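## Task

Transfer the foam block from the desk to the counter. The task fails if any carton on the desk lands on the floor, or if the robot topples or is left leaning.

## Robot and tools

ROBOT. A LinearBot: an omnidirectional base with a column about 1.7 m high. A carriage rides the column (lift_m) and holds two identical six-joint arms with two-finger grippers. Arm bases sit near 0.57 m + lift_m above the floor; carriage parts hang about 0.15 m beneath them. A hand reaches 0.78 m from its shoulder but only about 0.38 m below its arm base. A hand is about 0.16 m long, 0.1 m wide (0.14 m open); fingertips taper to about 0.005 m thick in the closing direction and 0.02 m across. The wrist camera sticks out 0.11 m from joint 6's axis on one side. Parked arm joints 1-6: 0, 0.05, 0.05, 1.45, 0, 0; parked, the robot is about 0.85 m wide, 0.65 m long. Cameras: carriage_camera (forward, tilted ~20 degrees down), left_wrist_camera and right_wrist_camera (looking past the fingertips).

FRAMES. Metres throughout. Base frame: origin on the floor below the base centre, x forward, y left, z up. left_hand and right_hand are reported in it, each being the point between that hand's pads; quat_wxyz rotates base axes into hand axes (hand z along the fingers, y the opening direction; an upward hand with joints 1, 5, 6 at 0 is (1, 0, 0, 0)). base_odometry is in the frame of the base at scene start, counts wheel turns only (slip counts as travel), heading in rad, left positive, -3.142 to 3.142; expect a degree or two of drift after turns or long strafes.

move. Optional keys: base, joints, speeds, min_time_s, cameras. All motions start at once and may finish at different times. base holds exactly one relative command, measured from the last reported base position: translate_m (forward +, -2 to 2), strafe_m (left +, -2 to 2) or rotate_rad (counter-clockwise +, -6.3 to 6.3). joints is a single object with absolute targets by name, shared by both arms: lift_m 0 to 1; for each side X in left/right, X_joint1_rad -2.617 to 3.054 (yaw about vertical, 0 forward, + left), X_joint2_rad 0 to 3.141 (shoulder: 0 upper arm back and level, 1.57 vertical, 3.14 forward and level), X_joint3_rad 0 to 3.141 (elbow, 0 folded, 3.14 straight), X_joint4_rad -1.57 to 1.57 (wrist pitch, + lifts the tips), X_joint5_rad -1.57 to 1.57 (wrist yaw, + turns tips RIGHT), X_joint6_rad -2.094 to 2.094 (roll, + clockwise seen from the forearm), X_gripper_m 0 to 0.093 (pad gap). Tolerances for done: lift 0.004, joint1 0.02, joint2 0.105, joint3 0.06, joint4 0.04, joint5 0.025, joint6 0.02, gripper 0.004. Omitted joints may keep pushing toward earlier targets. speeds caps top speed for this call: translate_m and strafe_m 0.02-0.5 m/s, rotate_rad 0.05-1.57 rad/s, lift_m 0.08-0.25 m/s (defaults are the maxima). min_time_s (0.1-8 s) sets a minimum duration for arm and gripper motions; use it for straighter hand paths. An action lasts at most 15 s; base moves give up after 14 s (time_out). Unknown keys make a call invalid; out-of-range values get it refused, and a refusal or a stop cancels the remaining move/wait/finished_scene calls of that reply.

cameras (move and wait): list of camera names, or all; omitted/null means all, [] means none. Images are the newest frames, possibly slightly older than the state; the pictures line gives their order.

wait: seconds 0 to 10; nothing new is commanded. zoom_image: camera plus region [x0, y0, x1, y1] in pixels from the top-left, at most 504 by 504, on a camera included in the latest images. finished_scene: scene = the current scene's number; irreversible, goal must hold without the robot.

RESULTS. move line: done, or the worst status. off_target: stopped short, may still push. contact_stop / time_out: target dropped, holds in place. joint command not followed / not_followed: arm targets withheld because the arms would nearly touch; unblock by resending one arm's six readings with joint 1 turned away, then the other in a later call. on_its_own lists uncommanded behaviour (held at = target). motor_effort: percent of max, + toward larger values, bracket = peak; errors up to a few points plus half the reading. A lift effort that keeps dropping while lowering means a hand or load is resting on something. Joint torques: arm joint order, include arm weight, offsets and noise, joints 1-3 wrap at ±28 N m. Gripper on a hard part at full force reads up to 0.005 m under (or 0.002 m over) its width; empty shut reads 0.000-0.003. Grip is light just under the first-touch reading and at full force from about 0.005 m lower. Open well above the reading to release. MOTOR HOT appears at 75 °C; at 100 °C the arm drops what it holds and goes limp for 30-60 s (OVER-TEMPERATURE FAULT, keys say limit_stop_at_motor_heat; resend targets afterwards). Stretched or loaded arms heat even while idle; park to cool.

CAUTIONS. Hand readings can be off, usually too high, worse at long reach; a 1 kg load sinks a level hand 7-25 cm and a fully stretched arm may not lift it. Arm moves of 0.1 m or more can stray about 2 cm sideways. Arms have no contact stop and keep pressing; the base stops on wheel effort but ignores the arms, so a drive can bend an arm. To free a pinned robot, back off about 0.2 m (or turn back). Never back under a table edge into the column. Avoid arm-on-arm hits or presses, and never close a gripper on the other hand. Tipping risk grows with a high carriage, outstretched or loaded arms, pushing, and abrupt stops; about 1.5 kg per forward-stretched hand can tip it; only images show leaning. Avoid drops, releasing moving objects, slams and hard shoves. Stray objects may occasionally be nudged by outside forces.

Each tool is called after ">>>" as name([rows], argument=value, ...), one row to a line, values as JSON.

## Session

>>> move()

Scene clock: 0.00 s.
Joint torques (N m): no reading
base_odometry: x=+0.000 y=+0.000 heading=+0.000
base_status: not commanded
joint_positions: lift_m=+0.300 left_joint1_rad=-0.005 left_joint2_rad=+0.047 left_joint3_rad=+0.038 left_joint4_rad=+1.447 left_joint5_rad=-0.039 left_joint6_rad=-0.008 left_gripper_m=+0.09396 right_joint1_rad=+0.004 right_joint2_rad=+0.041 right_joint3_rad=+0.059 right_joint4_rad=+1.485 right_joint5_rad=-0.003 right_joint6_rad=+0.011 right_gripper_m=+0.09396
joint_status: not commanded
motor_effort: lift_m=+30 drive_wheels=-2
left_hand: x=+0.2672 y=+0.3155 z=+1.2819 quat_wxyz=(+0.998, -0.020, +0.066, -0.006) (m; base frame)
right_hand: x=+0.2494 y=-0.3084 z=+1.2885 quat_wxyz=(+0.999, -0.001, +0.034, +0.008) (m; base frame)
pictures: carriage_camera, left_wrist_camera, right_wrist_camera
Images, in order (width x height): carriage_camera 504x504, left_wrist_camera 504x504, right_wrist_camera 504x504.

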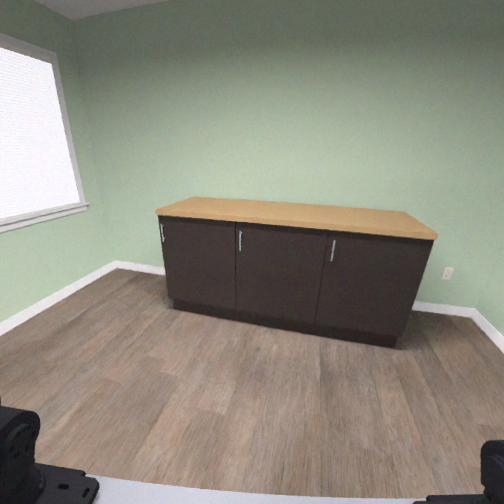

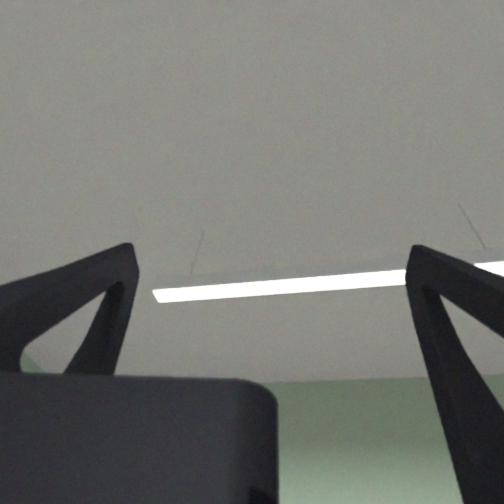

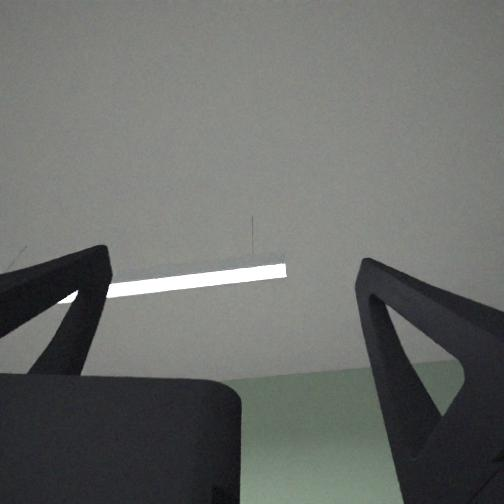

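>>> move(base={"rotate_rad": 2.95}, joints={"lift_m": 0.85}, cameras=["carriage_camera"])

>>> zoom_image(camera="carriage_camera", region=[50, 180, 504, 480])

Scene clock: 9.50 s.
Joint torques (N m): left_arm=[0.69 4.22 6 -0.18 -0.1 -0.06] | right_arm=[-0.02 4.49 7.04 -0.27 0 -0.13]
move: done
base_odometry: x=+0.000 y=+0.000 heading=+2.950
base_status: done
joint_positions: lift_m=+0.850 left_joint1_rad=-0.005 left_joint2_rad=+0.047 left_joint3_rad=+0.038 left_joint4_rad=+1.445 left_joint5_rad=-0.039 left_joint6_rad=-0.008 left_gripper_m=+0.09398 right_joint1_rad=+0.004 right_joint2_rad=+0.041 right_joint3_rad=+0.059 right_joint4_rad=+1.485 right_joint5_rad=-0.003 right_joint6_rad=+0.011 right_gripper_m=+0.09398
joint_status: all done
motor_effort: lift_m=+31(37) drive_wheels=+7(19)
left_hand: x=+0.2677 y=+0.3156 z=+1.8317 quat_wxyz=(+0.998, -0.020, +0.067, -0.006) (m; base frame)
right_hand: x=+0.2496 y=-0.3084 z=+1.8384 quat_wxyz=(+0.999, -0.001, +0.034, +0.008) (m; base frame)
pictures: carriage_camera
Images, in order (width x height): carriage_camera 504x504.

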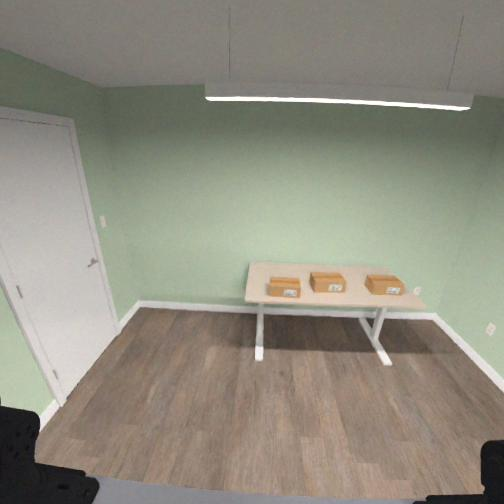

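Scaled by 1.110 from the camera's 504x504 image, which has a finer 720x720 frame.

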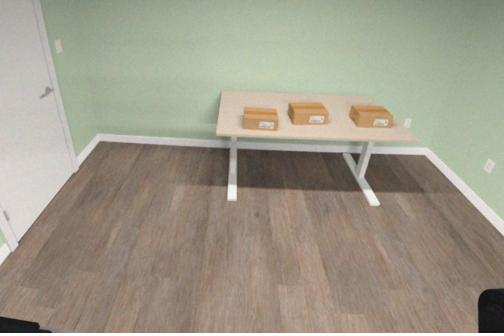

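>>> move(base={"rotate_rad": -0.045}, joints={"lift_m": 0.95}, cameras=[])

>>> move(base={"translate_m": 0.75}, speeds={"translate_m": 0.35}, cameras=[])

>>> move(base={"strafe_m": -0.4}, speeds={"strafe_m": 0.3}, cameras=["carriage_camera"])

>>> zoom_image(camera="carriage_camera", region=[150, 250, 504, 500])

Scene clock: 26.23 s.
Joint torques (N m): left_arm=[0.64 4.27 6.02 -0.19 -0.09 -0.05] | right_arm=[-0.05 4.45 7.01 -0.28 0 -0.11]
move: done
base_odometry: x=+0.000 y=+0.000 heading=+2.905
base_status: done
joint_positions: lift_m=+0.950 left_joint1_rad=-0.005 left_joint2_rad=+0.047 left_joint3_rad=+0.038 left_joint4_rad=+1.445 left_joint5_rad=-0.039 left_joint6_rad=-0.008 left_gripper_m=+0.09398 right_joint1_rad=+0.004 right_joint2_rad=+0.041 right_joint3_rad=+0.059 right_joint4_rad=+1.485 right_joint5_rad=-0.003 right_joint6_rad=+0.011 right_gripper_m=+0.09398
joint_status: all done
motor_effort: lift_m=+31(38) drive_wheels=-2(6)
left_hand: x=+0.2676 y=+0.3156 z=+1.9317 quat_wxyz=(+0.998, -0.020, +0.067, -0.006) (m; base frame)
right_hand: x=+0.2496 y=-0.3084 z=+1.9384 quat_wxyz=(+0.999, -0.001, +0.034, +0.008) (m; base frame)
pictures: none
No camera images: "cameras" was empty.

Scene clock: 30.07 s.
Joint torques (N m): left_arm=[0.66 4.21 6.01 -0.18 -0.09 -0.04] | right_arm=[-0.09 4.48 6.94 -0.28 0.01 -0.12]
move: done
base_odometry: x=-0.729 y=+0.175 heading=+2.906
base_status: done
joint_positions: lift_m=+0.950 left_joint1_rad=-0.005 left_joint2_rad=+0.047 left_joint3_rad=+0.038 left_joint4_rad=+1.445 left_joint5_rad=-0.039 left_joint6_rad=-0.008 left_gripper_m=+0.09398 right_joint1_rad=+0.004 right_joint2_rad=+0.041 right_joint3_rad=+0.059 right_joint4_rad=+1.485 right_joint5_rad=-0.003 right_joint6_rad=+0.011 right_gripper_m=+0.09398
joint_status: not commanded
motor_effort: lift_m=+31(31) drive_wheels=-10(21)
left_hand: x=+0.2676 y=+0.3156 z=+1.9317 quat_wxyz=(+0.998, -0.020, +0.067, -0.006) (m; base frame)
right_hand: x=+0.2496 y=-0.3084 z=+1.9384 quat_wxyz=(+0.999, -0.001, +0.034, +0.008) (m; base frame)
pictures: none
No camera images: "cameras" was empty.

Scene clock: 32.90 s.
Joint torques (N m): left_arm=[0.61 4.23 5.98 -0.2 -0.08 -0.04] | right_arm=[0.03 4.46 6.99 -0.28 0 -0.12]
move: done
base_odometry: x=-0.636 y=+0.564 heading=+2.906
base_status: done
joint_positions: lift_m=+0.950 left_joint1_rad=-0.005 left_joint2_rad=+0.047 left_joint3_rad=+0.038 left_joint4_rad=+1.446 left_joint5_rad=-0.039 left_joint6_rad=-0.008 left_gripper_m=+0.09398 right_joint1_rad=+0.004 right_joint2_rad=+0.041 right_joint3_rad=+0.059 right_joint4_rad=+1.485 right_joint5_rad=-0.003 right_joint6_rad=+0.011 right_gripper_m=+0.09398
joint_status: not commanded
motor_effort: lift_m=+31(31) drive_wheels=-4(11)
left_hand: x=+0.2673 y=+0.3156 z=+1.9318 quat_wxyz=(+0.998, -0.020, +0.067, -0.006) (m; base frame)
right_hand: x=+0.2496 y=-0.3084 z=+1.9384 quat_wxyz=(+0.999, -0.001, +0.034, +0.008) (m; base frame)
pictures: carriage_camera
Images, in order (width x height): carriage_camera 504x504.

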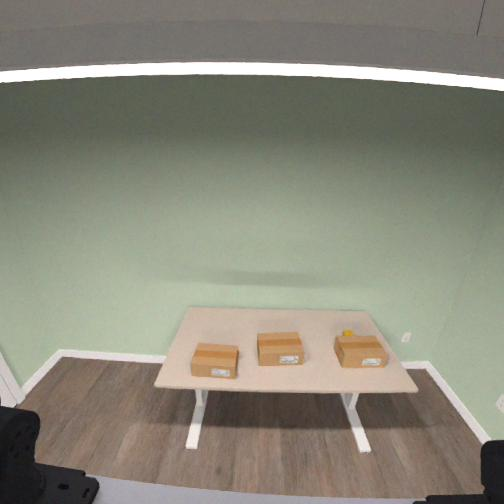

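Scaled by 1.424 from the camera's 504x504 image, which has a finer 720x720 frame.

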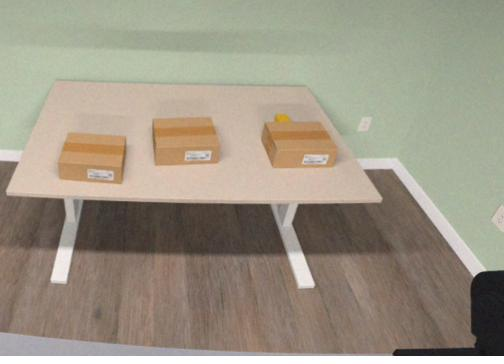

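>>> move(base={"strafe_m": -0.97}, joints={"lift_m": 0.8, "left_joint1_rad": 0, "left_joint2_rad": 3.0, "left_joint3_rad": 2.4, "left_joint4_rad": -1.15, "left_joint5_rad": 0, "left_joint6_rad": 0}, speeds={"strafe_m": 0.35}, min_time_s=3, cameras=[])

>>> move(base={"translate_m": 0.55}, speeds={"translate_m": 0.25}, cameras=["carriage_camera", "left_wrist_camera"])

Scene clock: 82.97 s.
Joint torques (N m): left_arm=[1.01 -15.49 8.28 -0.04 -0.05 0.04] | right_arm=[0.02 4.46 6.97 -0.29 0 -0.12]
move: done
base_odometry: x=-0.411 y=+1.507 heading=+2.907
base_status: done
joint_positions: lift_m=+0.800 left_joint1_rad=-0.004 left_joint2_rad=+2.977 left_joint3_rad=+2.380 left_joint4_rad=-1.137 left_joint5_rad=-0.006 left_joint6_rad=-0.008 left_gripper_m=+0.09398 right_joint1_rad=+0.004 right_joint2_rad=+0.041 right_joint3_rad=+0.059 right_joint4_rad=+1.485 right_joint5_rad=-0.003 right_joint6_rad=+0.011 right_gripper_m=+0.09398
joint_status: all done
motor_effort: lift_m=+27(29) drive_wheels=-4(9)
left_hand: x=+0.7096 y=+0.3080 z=+1.1808 quat_wxyz=(-0.082, -0.002, +0.997, +0.004) (m; base frame)
right_hand: x=+0.2496 y=-0.3084 z=+1.7886 quat_wxyz=(+0.999, -0.001, +0.034, +0.007) (m; base frame)
pictures: none
No camera images: "cameras" was empty.

Scene clock: 86.60 s.
Joint torques (N m): left_arm=[0.91 -15.56 8.17 0.03 -0.06 0.04] | right_arm=[0.03 4.55 6.99 -0.29 0 -0.12]
move: done
base_odometry: x=-0.946 y=+1.636 heading=+2.906
base_status: done
joint_positions: lift_m=+0.800 left_joint1_rad=-0.004 left_joint2_rad=+2.977 left_joint3_rad=+2.380 left_joint4_rad=-1.143 left_joint5_rad=-0.006 left_joint6_rad=-0.008 left_gripper_m=+0.09398 right_joint1_rad=+0.004 right_joint2_rad=+0.041 right_joint3_rad=+0.059 right_joint4_rad=+1.485 right_joint5_rad=-0.003 right_joint6_rad=+0.011 right_gripper_m=+0.09398
joint_status: not commanded
motor_effort: lift_m=+28(28) drive_wheels=-5(14)
left_hand: x=+0.7083 y=+0.3082 z=+1.1810 quat_wxyz=(-0.084, -0.002, +0.996, +0.004) (m; base frame)
right_hand: x=+0.2496 y=-0.3084 z=+1.7886 quat_wxyz=(+0.999, -0.001, +0.034, +0.007) (m; base frame)
pictures: carriage_camera, left_wrist_camera
Images, in order (width x height): carriage_camera 504x504, left_wrist_camera 504x504.

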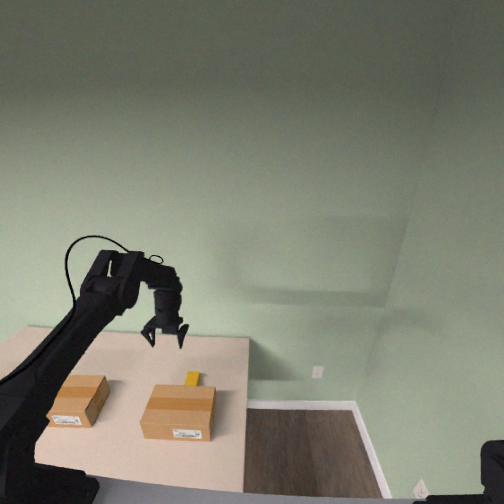

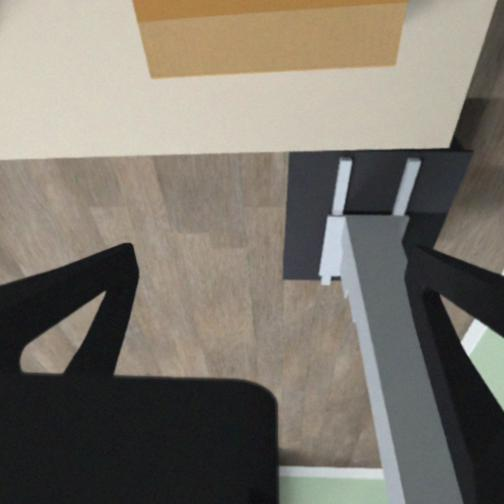

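>>> move(base={"translate_m": 0.18}, joints={"lift_m": 0.7}, speeds={"translate_m": 0.15}, cameras=["carriage_camera", "left_wrist_camera"])

>>> zoom_image(camera="left_wrist_camera", region=[130, 0, 440, 310])

Scene clock: 108.07 s.
Joint torques (N m): left_arm=[0.9 -16.98 7.46 0.05 -0.05 0.05] | right_arm=[0.02 4.46 7.01 -0.29 0 -0.13]
move: done
base_odometry: x=-1.120 y=+1.679 heading=+2.905
base_status: done
joint_positions: lift_m=+0.700 left_joint1_rad=-0.004 left_joint2_rad=+2.992 left_joint3_rad=+2.388 left_joint4_rad=-1.148 left_joint5_rad=-0.006 left_joint6_rad=-0.008 left_gripper_m=+0.09398 right_joint1_rad=+0.004 right_joint2_rad=+0.041 right_joint3_rad=+0.059 right_joint4_rad=+1.485 right_joint5_rad=-0.003 right_joint6_rad=+0.011 right_gripper_m=+0.09398
joint_status: all done
motor_effort: lift_m=+28(28) drive_wheels=-5(11)
left_hand: x=+0.7051 y=+0.3082 z=+1.0759 quat_wxyz=(-0.091, -0.002, +0.996, +0.004) (m; base frame)
right_hand: x=+0.2496 y=-0.3084 z=+1.6886 quat_wxyz=(+0.999, -0.001, +0.034, +0.007) (m; base frame)
pictures: carriage_camera, left_wrist_camera
Images, in order (width x height): carriage_camera 504x504, left_wrist_camera 504x504.

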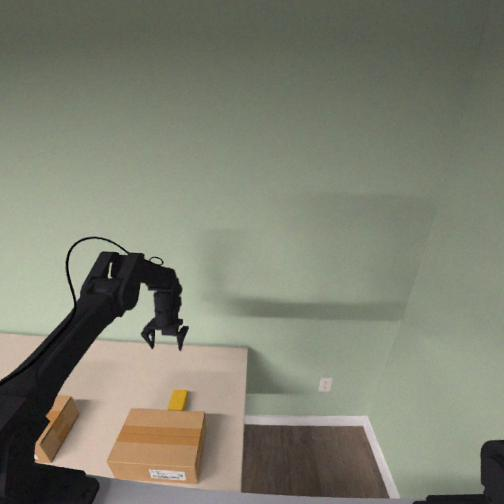

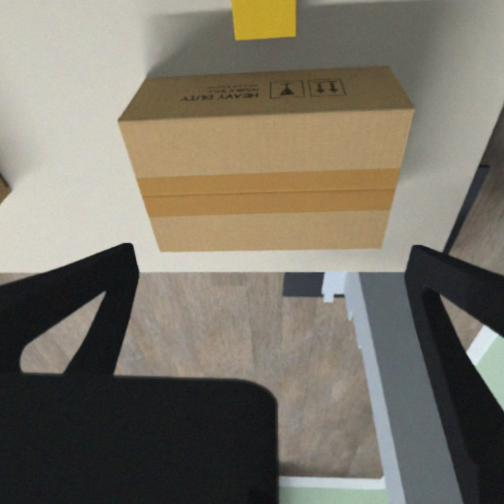

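Scaled by 1.626 from the camera's 504x504 image, which has a finer 720x720 frame.

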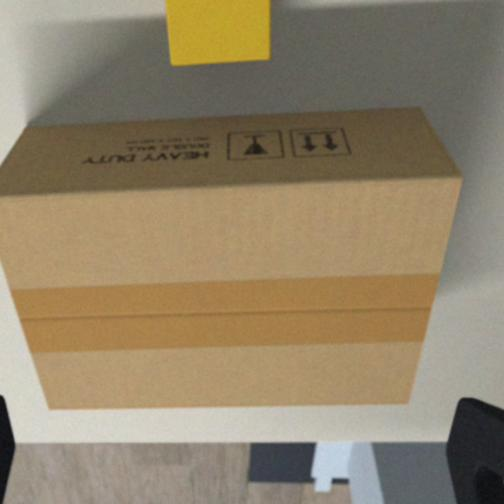

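>>> move(joints={"lift_m": 0.6, "left_joint4_rad": -1.0}, min_time_s=1.0, cameras=["left_wrist_camera"])

Scene clock: 124.27 s.
Joint torques (N m): left_arm=[0.92 -17.42 7.43 0.61 -0.05 0.04] | right_arm=[0.03 4.48 6.99 -0.28 0 -0.11]
move: done
base_odometry: x=-1.120 y=+1.679 heading=+2.905
base_status: not commanded
joint_positions: lift_m=+0.600 left_joint1_rad=-0.004 left_joint2_rad=+2.993 left_joint3_rad=+2.390 left_joint4_rad=-1.013 left_joint5_rad=-0.006 left_joint6_rad=-0.008 left_gripper_m=+0.09398 right_joint1_rad=+0.004 right_joint2_rad=+0.041 right_joint3_rad=+0.059 right_joint4_rad=+1.485 right_joint5_rad=-0.003 right_joint6_rad=+0.011 right_gripper_m=+0.09398
joint_status: all done
motor_effort: lift_m=+27(29) drive_wheels=-5(8)
left_hand: x=+0.7385 y=+0.3081 z=+0.9721 quat_wxyz=(-0.023, -0.002, +1.000, +0.003) (m; base frame)
right_hand: x=+0.2496 y=-0.3084 z=+1.5886 quat_wxyz=(+0.999, -0.001, +0.034, +0.007) (m; base frame)
pictures: left_wrist_camera
Images, in order (width x height): left_wrist_camera 504x504.

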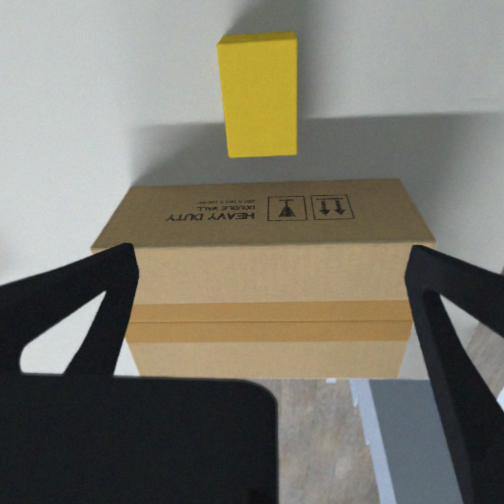

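>>> move(base={"strafe_m": 0.007}, joints={"lift_m": 0.48, "left_joint6_rad": -0.04}, speeds={"strafe_m": 0.05}, cameras=["left_wrist_camera"])

Scene clock: 153.70 s.
Joint torques (N m): left_arm=[0.55 -17.44 7.43 0.51 -0.07 -0.15] | right_arm=[0.03 4.41 7.02 -0.29 0 -0.11]
move: done
base_odometry: x=-1.122 y=+1.672 heading=+2.905
base_status: done
joint_positions: lift_m=+0.480 left_joint1_rad=+0.001 left_joint2_rad=+2.993 left_joint3_rad=+2.391 left_joint4_rad=-1.005 left_joint5_rad=-0.005 left_joint6_rad=-0.031 left_gripper_m=+0.09398 right_joint1_rad=+0.004 right_joint2_rad=+0.041 right_joint3_rad=+0.059 right_joint4_rad=+1.485 right_joint5_rad=-0.003 right_joint6_rad=+0.011 right_gripper_m=+0.09398
joint_status: all done
motor_effort: lift_m=+28(28) drive_wheels=-8(9)
left_hand: x=+0.7408 y=+0.3103 z=+0.8520 quat_wxyz=(-0.018, -0.016, +1.000, +0.003) (m; base frame)
right_hand: x=+0.2496 y=-0.3084 z=+1.4686 quat_wxyz=(+0.999, -0.001, +0.034, +0.007) (m; base frame)
pictures: left_wrist_camera
Images, in order (width x height): left_wrist_camera 504x504.

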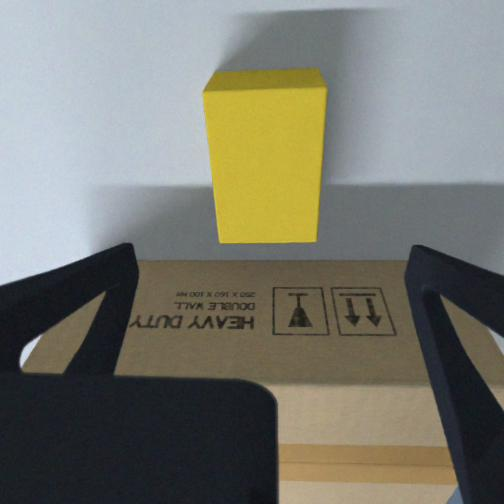

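>>> move(joints={"lift_m": 0.415}, speeds={"lift_m": 0.08}, cameras=["left_wrist_camera"])

>>> move(joints={"lift_m": 0.405}, speeds={"lift_m": 0.08}, cameras=["left_wrist_camera", "carriage_camera"])

Scene clock: 165.90 s.
Joint torques (N m): left_arm=[0.53 -17.57 7.27 0.5 -0.08 -0.14] | right_arm=[0.02 4.48 6.98 -0.29 0 -0.13]
move: done
base_odometry: x=-1.122 y=+1.672 heading=+2.905
base_status: not commanded
joint_positions: lift_m=+0.415 left_joint1_rad=+0.001 left_joint2_rad=+2.994 left_joint3_rad=+2.392 left_joint4_rad=-1.002 left_joint5_rad=-0.005 left_joint6_rad=-0.031 left_gripper_m=+0.09398 right_joint1_rad=+0.004 right_joint2_rad=+0.041 right_joint3_rad=+0.059 right_joint4_rad=+1.485 right_joint5_rad=-0.003 right_joint6_rad=+0.011 right_gripper_m=+0.09398
joint_status: all done
motor_effort: lift_m=+28(29) drive_wheels=-8(9)
left_hand: x=+0.7415 y=+0.3103 z=+0.7869 quat_wxyz=(-0.017, -0.016, +1.000, +0.003) (m; base frame)
right_hand: x=+0.2496 y=-0.3084 z=+1.4036 quat_wxyz=(+0.999, -0.001, +0.034, +0.007) (m; base frame)
pictures: left_wrist_camera
Images, in order (width x height): left_wrist_camera 504x504.

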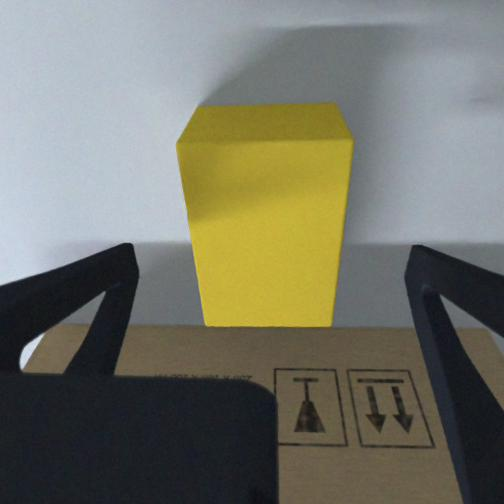

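Scene clock: 166.40 s.
Joint torques (N m): left_arm=[0.5 -17.72 7.23 0.47 -0.06 -0.15] | right_arm=[0.05 4.51 6.99 -0.29 0 -0.11]
move: done
base_odometry: x=-1.122 y=+1.672 heading=+2.905
base_status: not commanded
joint_positions: lift_m=+0.405 left_joint1_rad=+0.001 left_joint2_rad=+2.995 left_joint3_rad=+2.393 left_joint4_rad=-1.000 left_joint5_rad=-0.005 left_joint6_rad=-0.031 left_gripper_m=+0.09398 right_joint1_rad=+0.004 right_joint2_rad=+0.041 right_joint3_rad=+0.059 right_joint4_rad=+1.485 right_joint5_rad=-0.003 right_joint6_rad=+0.011 right_gripper_m=+0.09398
joint_status: all done
motor_effort: lift_m=+28(29) drive_wheels=+4(9)
left_hand: x=+0.7422 y=+0.3103 z=+0.7768 quat_wxyz=(-0.016, -0.016, +1.000, +0.003) (m; base frame)
right_hand: x=+0.2496 y=-0.3084 z=+1.3936 quat_wxyz=(+0.999, -0.001, +0.034, +0.007) (m; base frame)
pictures: carriage_camera, left_wrist_camera
Images, in order (width x height): carriage_camera 504x504, left_wrist_camera 504x504.

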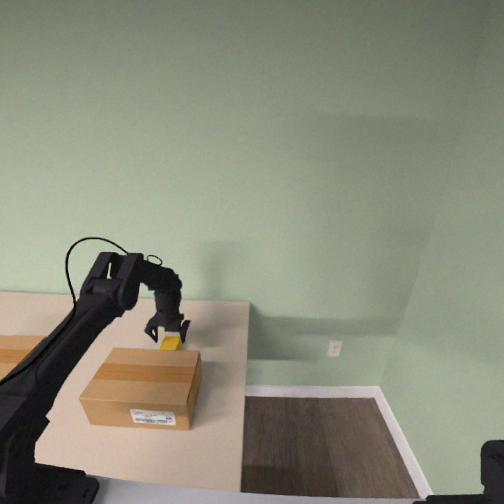

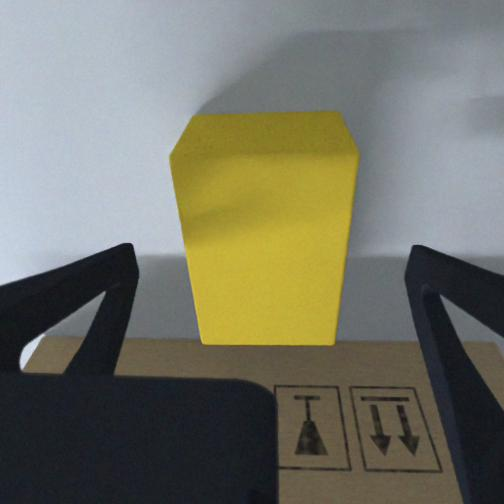

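>>> move(joints={"lift_m": 0.388}, speeds={"lift_m": 0.08}, cameras=["left_wrist_camera"])

>>> move(joints={"left_gripper_m": 0.06}, min_time_s=1.2, cameras=["left_wrist_camera"])

>>> move(joints={"left_gripper_m": 0.05}, min_time_s=1.0, cameras=["left_wrist_camera"])

Scene clock: 173.60 s.
Joint torques (N m): left_arm=[0.65 -17.78 7.2 0.47 -0.06 -0.14] | right_arm=[0.02 4.46 7.04 -0.29 0 -0.13]
move: done
base_odometry: x=-1.122 y=+1.672 heading=+2.905
base_status: not commanded
joint_positions: lift_m=+0.388 left_joint1_rad=+0.001 left_joint2_rad=+2.996 left_joint3_rad=+2.393 left_joint4_rad=-0.999 left_joint5_rad=-0.005 left_joint6_rad=-0.031 left_gripper_m=+0.09398 right_joint1_rad=+0.004 right_joint2_rad=+0.041 right_joint3_rad=+0.059 right_joint4_rad=+1.485 right_joint5_rad=-0.003 right_joint6_rad=+0.011 right_gripper_m=+0.09398
joint_status: all done
motor_effort: lift_m=+28(28) drive_wheels=-6(9)
left_hand: x=+0.7422 y=+0.3103 z=+0.7594 quat_wxyz=(-0.015, -0.016, +1.000, +0.003) (m; base frame)
right_hand: x=+0.2496 y=-0.3084 z=+1.3766 quat_wxyz=(+0.999, -0.001, +0.034, +0.007) (m; base frame)
pictures: left_wrist_camera
Images, in order (width x height): left_wrist_camera 504x504.

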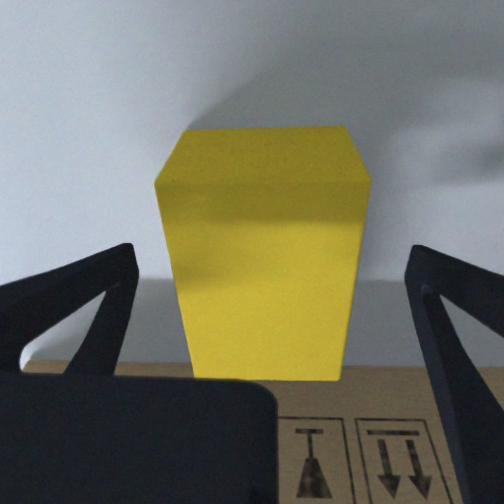

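Scene clock: 175.10 s.
Joint torques (N m): left_arm=[0.53 -17.72 7.2 0.47 -0.07 -0.14] | right_arm=[0.03 4.53 7.02 -0.29 0 -0.12]
move: done
base_odometry: x=-1.122 y=+1.672 heading=+2.905
base_status: not commanded
joint_positions: lift_m=+0.388 left_joint1_rad=+0.001 left_joint2_rad=+2.996 left_joint3_rad=+2.393 left_joint4_rad=-0.999 left_joint5_rad=-0.005 left_joint6_rad=-0.032 left_gripper_m=+0.06009 right_joint1_rad=+0.004 right_joint2_rad=+0.041 right_joint3_rad=+0.059 right_joint4_rad=+1.485 right_joint5_rad=-0.003 right_joint6_rad=+0.011 right_gripper_m=+0.09398
joint_status: all done
motor_effort: lift_m=+28(28) drive_wheels=+4(8)
left_hand: x=+0.7422 y=+0.3103 z=+0.7594 quat_wxyz=(-0.015, -0.016, +1.000, +0.003) (m; base frame)
right_hand: x=+0.2496 y=-0.3084 z=+1.3766 quat_wxyz=(+0.999, -0.001, +0.034, +0.007) (m; base frame)
pictures: left_wrist_camera
Images, in order (width x height): left_wrist_camera 504x504.

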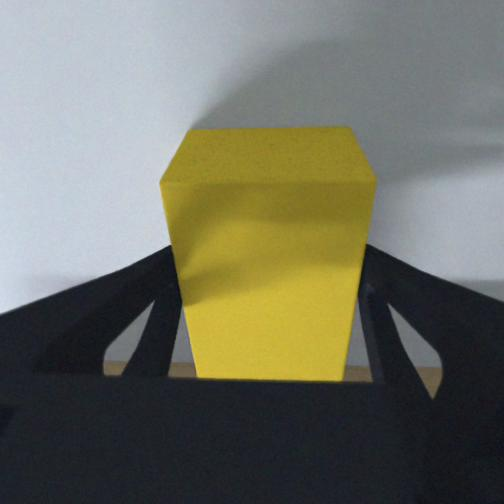

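Scene clock: 176.40 s.
Joint torques (N m): left_arm=[0.54 -17.72 7.19 0.47 -0.07 -0.15] | right_arm=[0.02 4.49 7.04 -0.28 0 -0.12]
move: off_target
base_odometry: x=-1.122 y=+1.672 heading=+2.905
base_status: not commanded
joint_positions: lift_m=+0.388 left_joint1_rad=+0.001 left_joint2_rad=+2.996 left_joint3_rad=+2.393 left_joint4_rad=-0.999 left_joint5_rad=-0.005 left_joint6_rad=-0.032 left_gripper_m=+0.05445 right_joint1_rad=+0.004 right_joint2_rad=+0.041 right_joint3_rad=+0.059 right_joint4_rad=+1.485 right_joint5_rad=-0.003 right_joint6_rad=+0.011 right_gripper_m=+0.09398
joint_status: left_gripper_m off_target (ended at +0.05447, target +0.05000)
motor_effort: lift_m=+28(28) drive_wheels=+4(7)
left_hand: x=+0.7422 y=+0.3103 z=+0.7594 quat_wxyz=(-0.015, -0.016, +1.000, +0.003) (m; base frame)
right_hand: x=+0.2496 y=-0.3084 z=+1.3766 quat_wxyz=(+0.999, -0.001, +0.034, +0.007) (m; base frame)
pictures: left_wrist_camera
Images, in order (width x height): left_wrist_camera 504x504.

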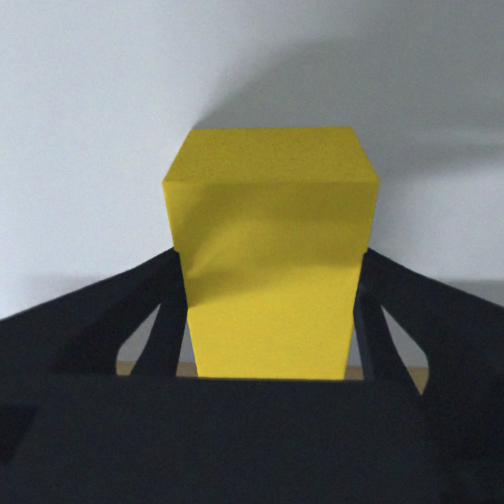

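>>> move(joints={"lift_m": 0.43}, speeds={"lift_m": 0.08}, cameras=["left_wrist_camera"])

>>> move(joints={"lift_m": 0.65}, speeds={"lift_m": 0.2}, cameras=["left_wrist_camera", "carriage_camera"])

Scene clock: 181.03 s.
Joint torques (N m): left_arm=[0.59 -17.81 7.19 0.43 -0.07 -0.14] | right_arm=[0.03 4.55 7.01 -0.28 0 -0.12]
move: done
base_odometry: x=-1.122 y=+1.672 heading=+2.905
base_status: not commanded
joint_positions: lift_m=+0.430 left_joint1_rad=+0.001 left_joint2_rad=+2.996 left_joint3_rad=+2.393 left_joint4_rad=-0.999 left_joint5_rad=-0.005 left_joint6_rad=-0.032 left_gripper_m=+0.05444 right_joint1_rad=+0.004 right_joint2_rad=+0.041 right_joint3_rad=+0.059 right_joint4_rad=+1.485 right_joint5_rad=-0.003 right_joint6_rad=+0.011 right_gripper_m=+0.09398
joint_status: all done
motor_effort: lift_m=+31(38) drive_wheels=-7(9)
left_hand: x=+0.7422 y=+0.3103 z=+0.8009 quat_wxyz=(-0.015, -0.016, +1.000, +0.003) (m; base frame)
right_hand: x=+0.2496 y=-0.3084 z=+1.4184 quat_wxyz=(+0.999, -0.001, +0.034, +0.007) (m; base frame)
pictures: left_wrist_camera
Images, in order (width x height): left_wrist_camera 504x504.

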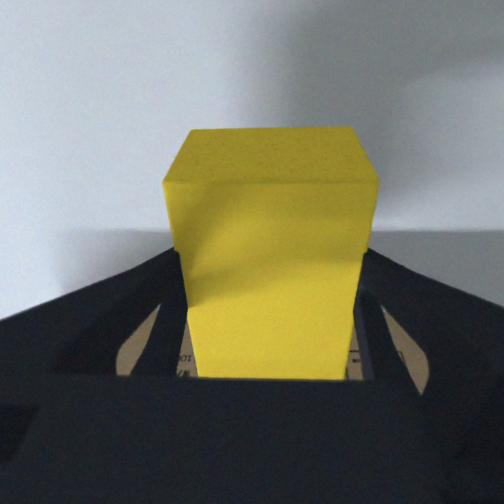

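Scene clock: 182.60 s.
Joint torques (N m): left_arm=[0.47 -17.8 7.25 0.47 -0.07 -0.13] | right_arm=[-0.01 4.49 7.01 -0.29 0 -0.12]
move: done
base_odometry: x=-1.122 y=+1.672 heading=+2.905
base_status: not commanded
joint_positions: lift_m=+0.650 left_joint1_rad=+0.001 left_joint2_rad=+2.997 left_joint3_rad=+2.393 left_joint4_rad=-0.999 left_joint5_rad=-0.005 left_joint6_rad=-0.032 left_gripper_m=+0.05444 right_joint1_rad=+0.004 right_joint2_rad=+0.041 right_joint3_rad=+0.059 right_joint4_rad=+1.485 right_joint5_rad=-0.003 right_joint6_rad=+0.011 right_gripper_m=+0.09398
joint_status: all done
motor_effort: lift_m=+30(37) drive_wheels=-7(10)
left_hand: x=+0.7421 y=+0.3103 z=+1.0206 quat_wxyz=(-0.016, -0.016, +1.000, +0.003) (m; base frame)
right_hand: x=+0.2496 y=-0.3084 z=+1.6384 quat_wxyz=(+0.999, -0.001, +0.034, +0.007) (m; base frame)
pictures: carriage_camera, left_wrist_camera
Images, in order (width x height): carriage_camera 504x504, left_wrist_camera 504x504.

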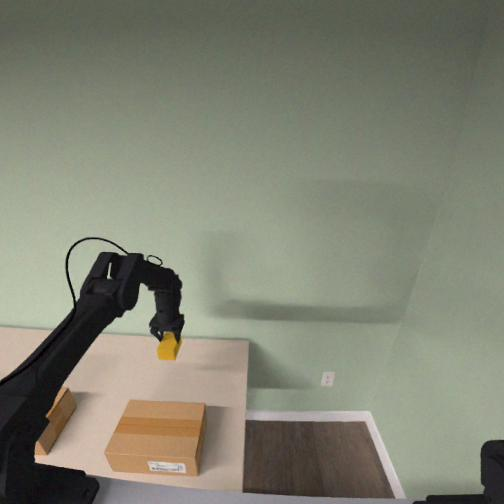

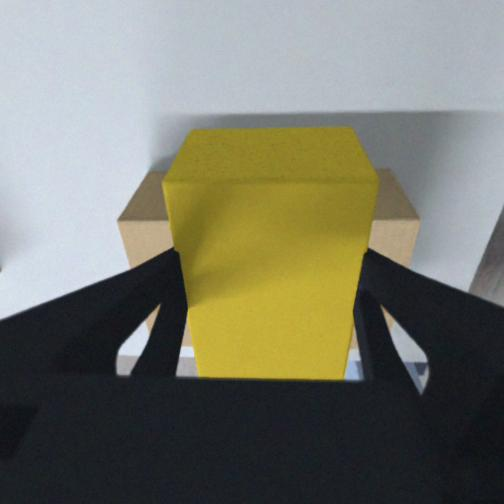

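>>> move(base={"translate_m": -0.45}, speeds={"translate_m": 0.3}, cameras=[])

>>> move(base={"translate_m": -0.6}, joints={"lift_m": 0.6, "left_joint2_rad": 1.0, "left_joint3_rad": 1.0, "left_joint4_rad": -1.5}, speeds={"translate_m": 0.3}, min_time_s=3, cameras=["left_wrist_camera"])

>>> move(base={"rotate_rad": 3.1416}, speeds={"rotate_rad": 0.9}, cameras=[])

>>> move(base={"strafe_m": -1.29}, speeds={"strafe_m": 0.4}, cameras=[])

>>> move(base={"translate_m": 1.1}, speeds={"translate_m": 0.35}, cameras=["left_wrist_camera", "carriage_camera"])

Scene clock: 205.17 s.
Joint torques (N m): left_arm=[0.5 -17.88 7.1 0.48 -0.08 -0.14] | right_arm=[0.05 4.51 7.01 -0.27 0 -0.12]
move: done
base_odometry: x=-0.685 y=+1.566 heading=+2.905
base_status: done
joint_positions: lift_m=+0.650 left_joint1_rad=+0.001 left_joint2_rad=+2.997 left_joint3_rad=+2.393 left_joint4_rad=-0.998 left_joint5_rad=-0.004 left_joint6_rad=-0.032 left_gripper_m=+0.05444 right_joint1_rad=+0.004 right_joint2_rad=+0.041 right_joint3_rad=+0.059 right_joint4_rad=+1.484 right_joint5_rad=-0.003 right_joint6_rad=+0.011 right_gripper_m=+0.09398
joint_status: not commanded
motor_effort: lift_m=+30(31) drive_wheels=-3(15)
left_hand: x=+0.7422 y=+0.3102 z=+1.0206 quat_wxyz=(-0.015, -0.016, +1.000, +0.002) (m; base frame)
right_hand: x=+0.2497 y=-0.3084 z=+1.6384 quat_wxyz=(+0.999, -0.001, +0.034, +0.007) (m; base frame)
pictures: none
No camera images: "cameras" was empty.

Scene clock: 208.67 s.
Joint torques (N m): left_arm=[0.49 -2.09 5.46 0.7 -0.08 -0.15] | right_arm=[0.03 4.49 6.94 -0.28 0.01 -0.12]
move: done
base_odometry: x=-0.102 y=+1.425 heading=+2.905
base_status: done
joint_positions: lift_m=+0.600 left_joint1_rad=+0.001 left_joint2_rad=+1.005 left_joint3_rad=+1.013 left_joint4_rad=-1.490 left_joint5_rad=-0.004 left_joint6_rad=-0.032 left_gripper_m=+0.05444 right_joint1_rad=+0.004 right_joint2_rad=+0.041 right_joint3_rad=+0.059 right_joint4_rad=+1.484 right_joint5_rad=-0.003 right_joint6_rad=+0.011 right_gripper_m=+0.09398
joint_status: all done
motor_effort: lift_m=+28(28) drive_wheels=-2(10)
left_hand: x=+0.3777 y=+0.3099 z=+1.3082 quat_wxyz=(+0.045, -0.016, +0.999, +0.001) (m; base frame)
right_hand: x=+0.2497 y=-0.3084 z=+1.5886 quat_wxyz=(+0.999, -0.001, +0.034, +0.007) (m; base frame)
pictures: left_wrist_camera
Images, in order (width x height): left_wrist_camera 504x504.

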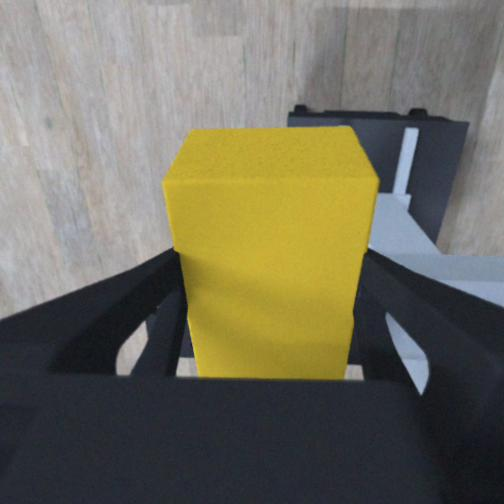

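Scene clock: 213.60 s.
Joint torques (N m): left_arm=[0.47 -2.1 5.45 0.71 -0.09 -0.15] | right_arm=[0.02 4.49 7.02 -0.28 0 -0.12]
move: done
base_odometry: x=-0.102 y=+1.425 heading=-0.237
base_status: done
joint_positions: lift_m=+0.600 left_joint1_rad=+0.001 left_joint2_rad=+1.005 left_joint3_rad=+1.013 left_joint4_rad=-1.490 left_joint5_rad=-0.003 left_joint6_rad=-0.032 left_gripper_m=+0.05443 right_joint1_rad=+0.004 right_joint2_rad=+0.041 right_joint3_rad=+0.059 right_joint4_rad=+1.484 right_joint5_rad=-0.003 right_joint6_rad=+0.011 right_gripper_m=+0.09399
joint_status: not commanded
motor_effort: lift_m=+27(28) drive_wheels=+6(15)
left_hand: x=+0.3776 y=+0.3097 z=+1.3082 quat_wxyz=(+0.044, -0.017, +0.999, +0.001) (m; base frame)
right_hand: x=+0.2497 y=-0.3084 z=+1.5886 quat_wxyz=(+0.999, -0.001, +0.034, +0.007) (m; base frame)
pictures: none
No camera images: "cameras" was empty.

Scene clock: 218.73 s.
Joint torques (N m): left_arm=[0.47 -2.1 5.42 0.71 -0.09 -0.14] | right_arm=[0.05 4.46 6.99 -0.29 0 -0.12]
move: done
base_odometry: x=-0.403 y=+0.171 heading=-0.236
base_status: done
joint_positions: lift_m=+0.600 left_joint1_rad=+0.001 left_joint2_rad=+1.005 left_joint3_rad=+1.013 left_joint4_rad=-1.490 left_joint5_rad=-0.003 left_joint6_rad=-0.032 left_gripper_m=+0.05443 right_joint1_rad=+0.004 right_joint2_rad=+0.041 right_joint3_rad=+0.059 right_joint4_rad=+1.484 right_joint5_rad=-0.003 right_joint6_rad=+0.011 right_gripper_m=+0.09399
joint_status: not commanded
motor_effort: lift_m=+28(28) drive_wheels=-10(21)
left_hand: x=+0.3776 y=+0.3097 z=+1.3082 quat_wxyz=(+0.044, -0.017, +0.999, +0.001) (m; base frame)
right_hand: x=+0.2497 y=-0.3084 z=+1.5886 quat_wxyz=(+0.999, -0.001, +0.034, +0.007) (m; base frame)
pictures: none
No camera images: "cameras" was empty.

Scene clock: 223.70 s.
Joint torques (N m): left_arm=[0.44 -1.85 5.34 0.72 -0.09 -0.14] | right_arm=[0.03 4.44 7.01 -0.28 0 -0.11]
move: done
base_odometry: x=+0.666 y=-0.088 heading=-0.237
base_status: done
joint_positions: lift_m=+0.600 left_joint1_rad=+0.001 left_joint2_rad=+1.002 left_joint3_rad=+1.013 left_joint4_rad=-1.493 left_joint5_rad=-0.003 left_joint6_rad=-0.032 left_gripper_m=+0.05443 right_joint1_rad=+0.004 right_joint2_rad=+0.041 right_joint3_rad=+0.059 right_joint4_rad=+1.484 right_joint5_rad=-0.003 right_joint6_rad=+0.011 right_gripper_m=+0.09399
joint_status: not commanded
motor_effort: lift_m=+28(28) drive_wheels=-6(13)
left_hand: x=+0.3768 y=+0.3096 z=+1.3085 quat_wxyz=(+0.045, -0.017, +0.999, +0.001) (m; base frame)
right_hand: x=+0.2497 y=-0.3084 z=+1.5886 quat_wxyz=(+0.999, -0.001, +0.034, +0.007) (m; base frame)
pictures: carriage_camera, left_wrist_camera
Images, in order (width x height): carriage_camera 504x504, left_wrist_camera 504x504.

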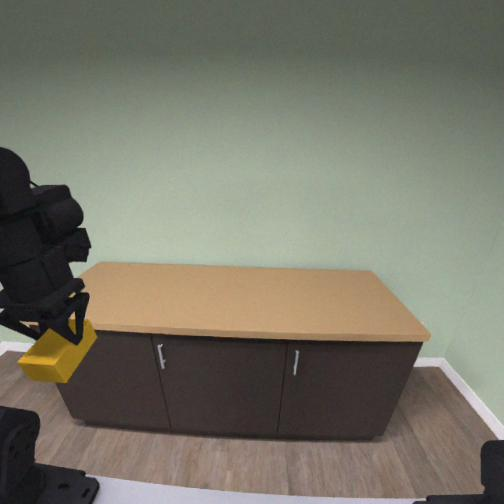

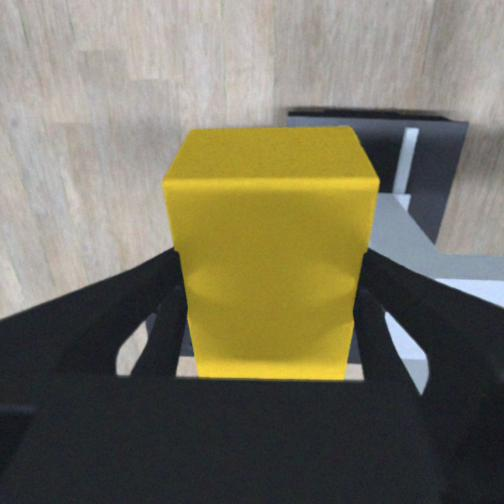

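>>> move(base={"rotate_rad": -0.02}, joints={"lift_m": 0.75}, cameras=[])

>>> move(base={"translate_m": 0.53}, joints={"left_joint2_rad": 3.0, "left_joint3_rad": 2.4, "left_joint4_rad": -1.0}, speeds={"translate_m": 0.2}, min_time_s=3, cameras=["left_wrist_camera", "carriage_camera"])

Scene clock: 232.97 s.
Joint torques (N m): left_arm=[0.55 -1.8 6.08 0.74 -0.09 -0.14] | right_arm=[0.01 4.51 6.99 -0.27 0 -0.11]
move: done
base_odometry: x=+0.667 y=-0.088 heading=-0.255
base_status: done
joint_positions: lift_m=+0.750 left_joint1_rad=+0.001 left_joint2_rad=+1.002 left_joint3_rad=+1.007 left_joint4_rad=-1.495 left_joint5_rad=-0.003 left_joint6_rad=-0.032 left_gripper_m=+0.05443 right_joint1_rad=+0.004 right_joint2_rad=+0.041 right_joint3_rad=+0.059 right_joint4_rad=+1.484 right_joint5_rad=-0.003 right_joint6_rad=+0.011 right_gripper_m=+0.09399
joint_status: all done
motor_effort: lift_m=+31(37) drive_wheels=-13(14)
left_hand: x=+0.3752 y=+0.3096 z=+1.4565 quat_wxyz=(+0.041, -0.017, +0.999, +0.001) (m; base frame)
right_hand: x=+0.2497 y=-0.3084 z=+1.7383 quat_wxyz=(+0.999, -0.001, +0.034, +0.007) (m; base frame)
pictures: none
No camera images: "cameras" was empty.

Scene clock: 236.83 s.
Joint torques (N m): left_arm=[0.55 -15.76 8.5 0.56 -0.09 -0.14] | right_arm=[0.06 4.53 7.02 -0.28 0 -0.11]
move: done
base_odometry: x=+1.179 y=-0.222 heading=-0.257
base_status: done
joint_positions: lift_m=+0.750 left_joint1_rad=+0.001 left_joint2_rad=+2.975 left_joint3_rad=+2.380 left_joint4_rad=-1.006 left_joint5_rad=-0.003 left_joint6_rad=-0.032 left_gripper_m=+0.05443 right_joint1_rad=+0.004 right_joint2_rad=+0.041 right_joint3_rad=+0.059 right_joint4_rad=+1.484 right_joint5_rad=-0.003 right_joint6_rad=+0.011 right_gripper_m=+0.09399
joint_status: all done
motor_effort: lift_m=+31(31) drive_wheels=-10(19)
left_hand: x=+0.7421 y=+0.3100 z=+1.1281 quat_wxyz=(-0.015, -0.016, +1.000, +0.002) (m; base frame)
right_hand: x=+0.2497 y=-0.3084 z=+1.7383 quat_wxyz=(+0.999, -0.001, +0.034, +0.007) (m; base frame)
pictures: carriage_camera, left_wrist_camera
Images, in order (width x height): carriage_camera 504x504, left_wrist_camera 504x504.

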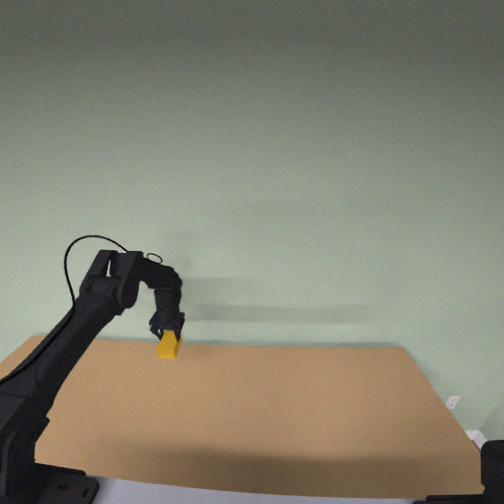

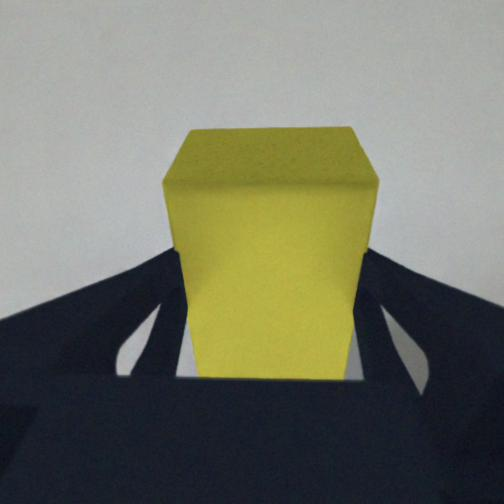

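>>> move(joints={"lift_m": 0.6}, speeds={"lift_m": 0.15}, cameras=["left_wrist_camera"])

>>> move(joints={"lift_m": 0.58}, speeds={"lift_m": 0.08}, cameras=["left_wrist_camera"])

>>> move(joints={"lift_m": 0.57}, speeds={"lift_m": 0.08}, cameras=["left_wrist_camera"])

Scene clock: 249.03 s.
Joint torques (N m): left_arm=[0.58 -17.07 7.84 0.55 -0.08 -0.14] | right_arm=[0.05 4.48 6.98 -0.27 0 -0.13]
move: done
base_odometry: x=+1.179 y=-0.222 heading=-0.257
base_status: not commanded
joint_positions: lift_m=+0.600 left_joint1_rad=+0.001 left_joint2_rad=+2.988 left_joint3_rad=+2.388 left_joint4_rad=-1.003 left_joint5_rad=-0.003 left_joint6_rad=-0.032 left_gripper_m=+0.05443 right_joint1_rad=+0.004 right_joint2_rad=+0.041 right_joint3_rad=+0.059 right_joint4_rad=+1.484 right_joint5_rad=-0.003 right_joint6_rad=+0.011 right_gripper_m=+0.09399
joint_status: all done
motor_effort: lift_m=+28(28) drive_wheels=+8(11)
left_hand: x=+0.7417 y=+0.3100 z=+0.9740 quat_wxyz=(-0.016, -0.016, +1.000, +0.002) (m; base frame)
right_hand: x=+0.2497 y=-0.3084 z=+1.5886 quat_wxyz=(+0.999, -0.001, +0.034, +0.007) (m; base frame)
pictures: left_wrist_camera
Images, in order (width x height): left_wrist_camera 504x504.

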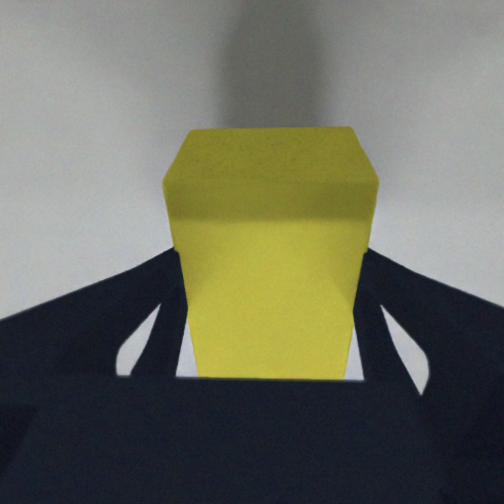

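Scene clock: 249.63 s.
Joint torques (N m): left_arm=[0.46 -17.18 7.5 0.49 -0.08 -0.13] | right_arm=[0.03 4.49 7.04 -0.27 0 -0.12]
move: done
base_odometry: x=+1.179 y=-0.222 heading=-0.257
base_status: not commanded
joint_positions: lift_m=+0.580 left_joint1_rad=+0.001 left_joint2_rad=+2.990 left_joint3_rad=+2.389 left_joint4_rad=-1.002 left_joint5_rad=-0.003 left_joint6_rad=-0.032 left_gripper_m=+0.05443 right_joint1_rad=+0.004 right_joint2_rad=+0.041 right_joint3_rad=+0.059 right_joint4_rad=+1.484 right_joint5_rad=-0.003 right_joint6_rad=+0.011 right_gripper_m=+0.09399
joint_status: all done
motor_effort: lift_m=+28(29) drive_wheels=-10(12)
left_hand: x=+0.7419 y=+0.3100 z=+0.9533 quat_wxyz=(-0.016, -0.016, +1.000, +0.002) (m; base frame)
right_hand: x=+0.2497 y=-0.3084 z=+1.5686 quat_wxyz=(+0.999, -0.001, +0.034, +0.007) (m; base frame)
pictures: left_wrist_camera
Images, in order (width x height): left_wrist_camera 504x504.

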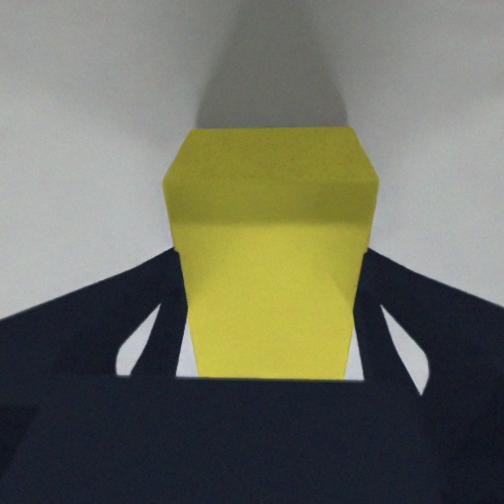

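Scene clock: 250.13 s.
Joint torques (N m): left_arm=[0.54 -16.83 6.49 0.64 -0.11 -0.15] | right_arm=[0.03 4.51 6.99 -0.28 0 -0.12]
move: done
base_odometry: x=+1.179 y=-0.222 heading=-0.257
base_status: not commanded
joint_positions: lift_m=+0.570 left_joint1_rad=+0.001 left_joint2_rad=+2.985 left_joint3_rad=+2.400 left_joint4_rad=-1.013 left_joint5_rad=-0.002 left_joint6_rad=-0.032 left_gripper_m=+0.05443 right_joint1_rad=+0.004 right_joint2_rad=+0.041 right_joint3_rad=+0.059 right_joint4_rad=+1.484 right_joint5_rad=-0.003 right_joint6_rad=+0.011 right_gripper_m=+0.09399
joint_status: all done
motor_effort: lift_m=+26(26) drive_wheels=+8(12)
left_hand: x=+0.7441 y=+0.3099 z=+0.9482 quat_wxyz=(-0.014, -0.017, +1.000, +0.001) (m; base frame)
right_hand: x=+0.2497 y=-0.3084 z=+1.5588 quat_wxyz=(+0.999, -0.001, +0.034, +0.007) (m; base frame)
pictures: left_wrist_camera
Images, in order (width x height): left_wrist_camera 504x504.

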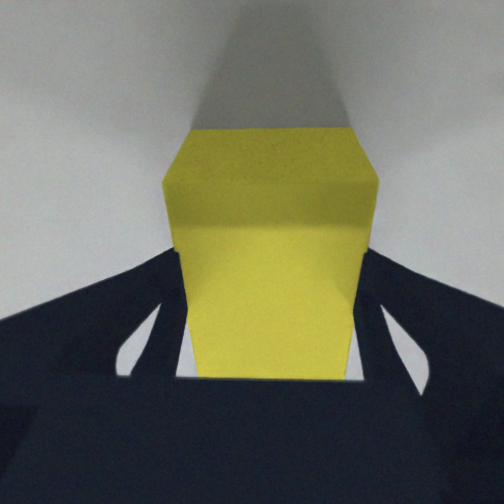

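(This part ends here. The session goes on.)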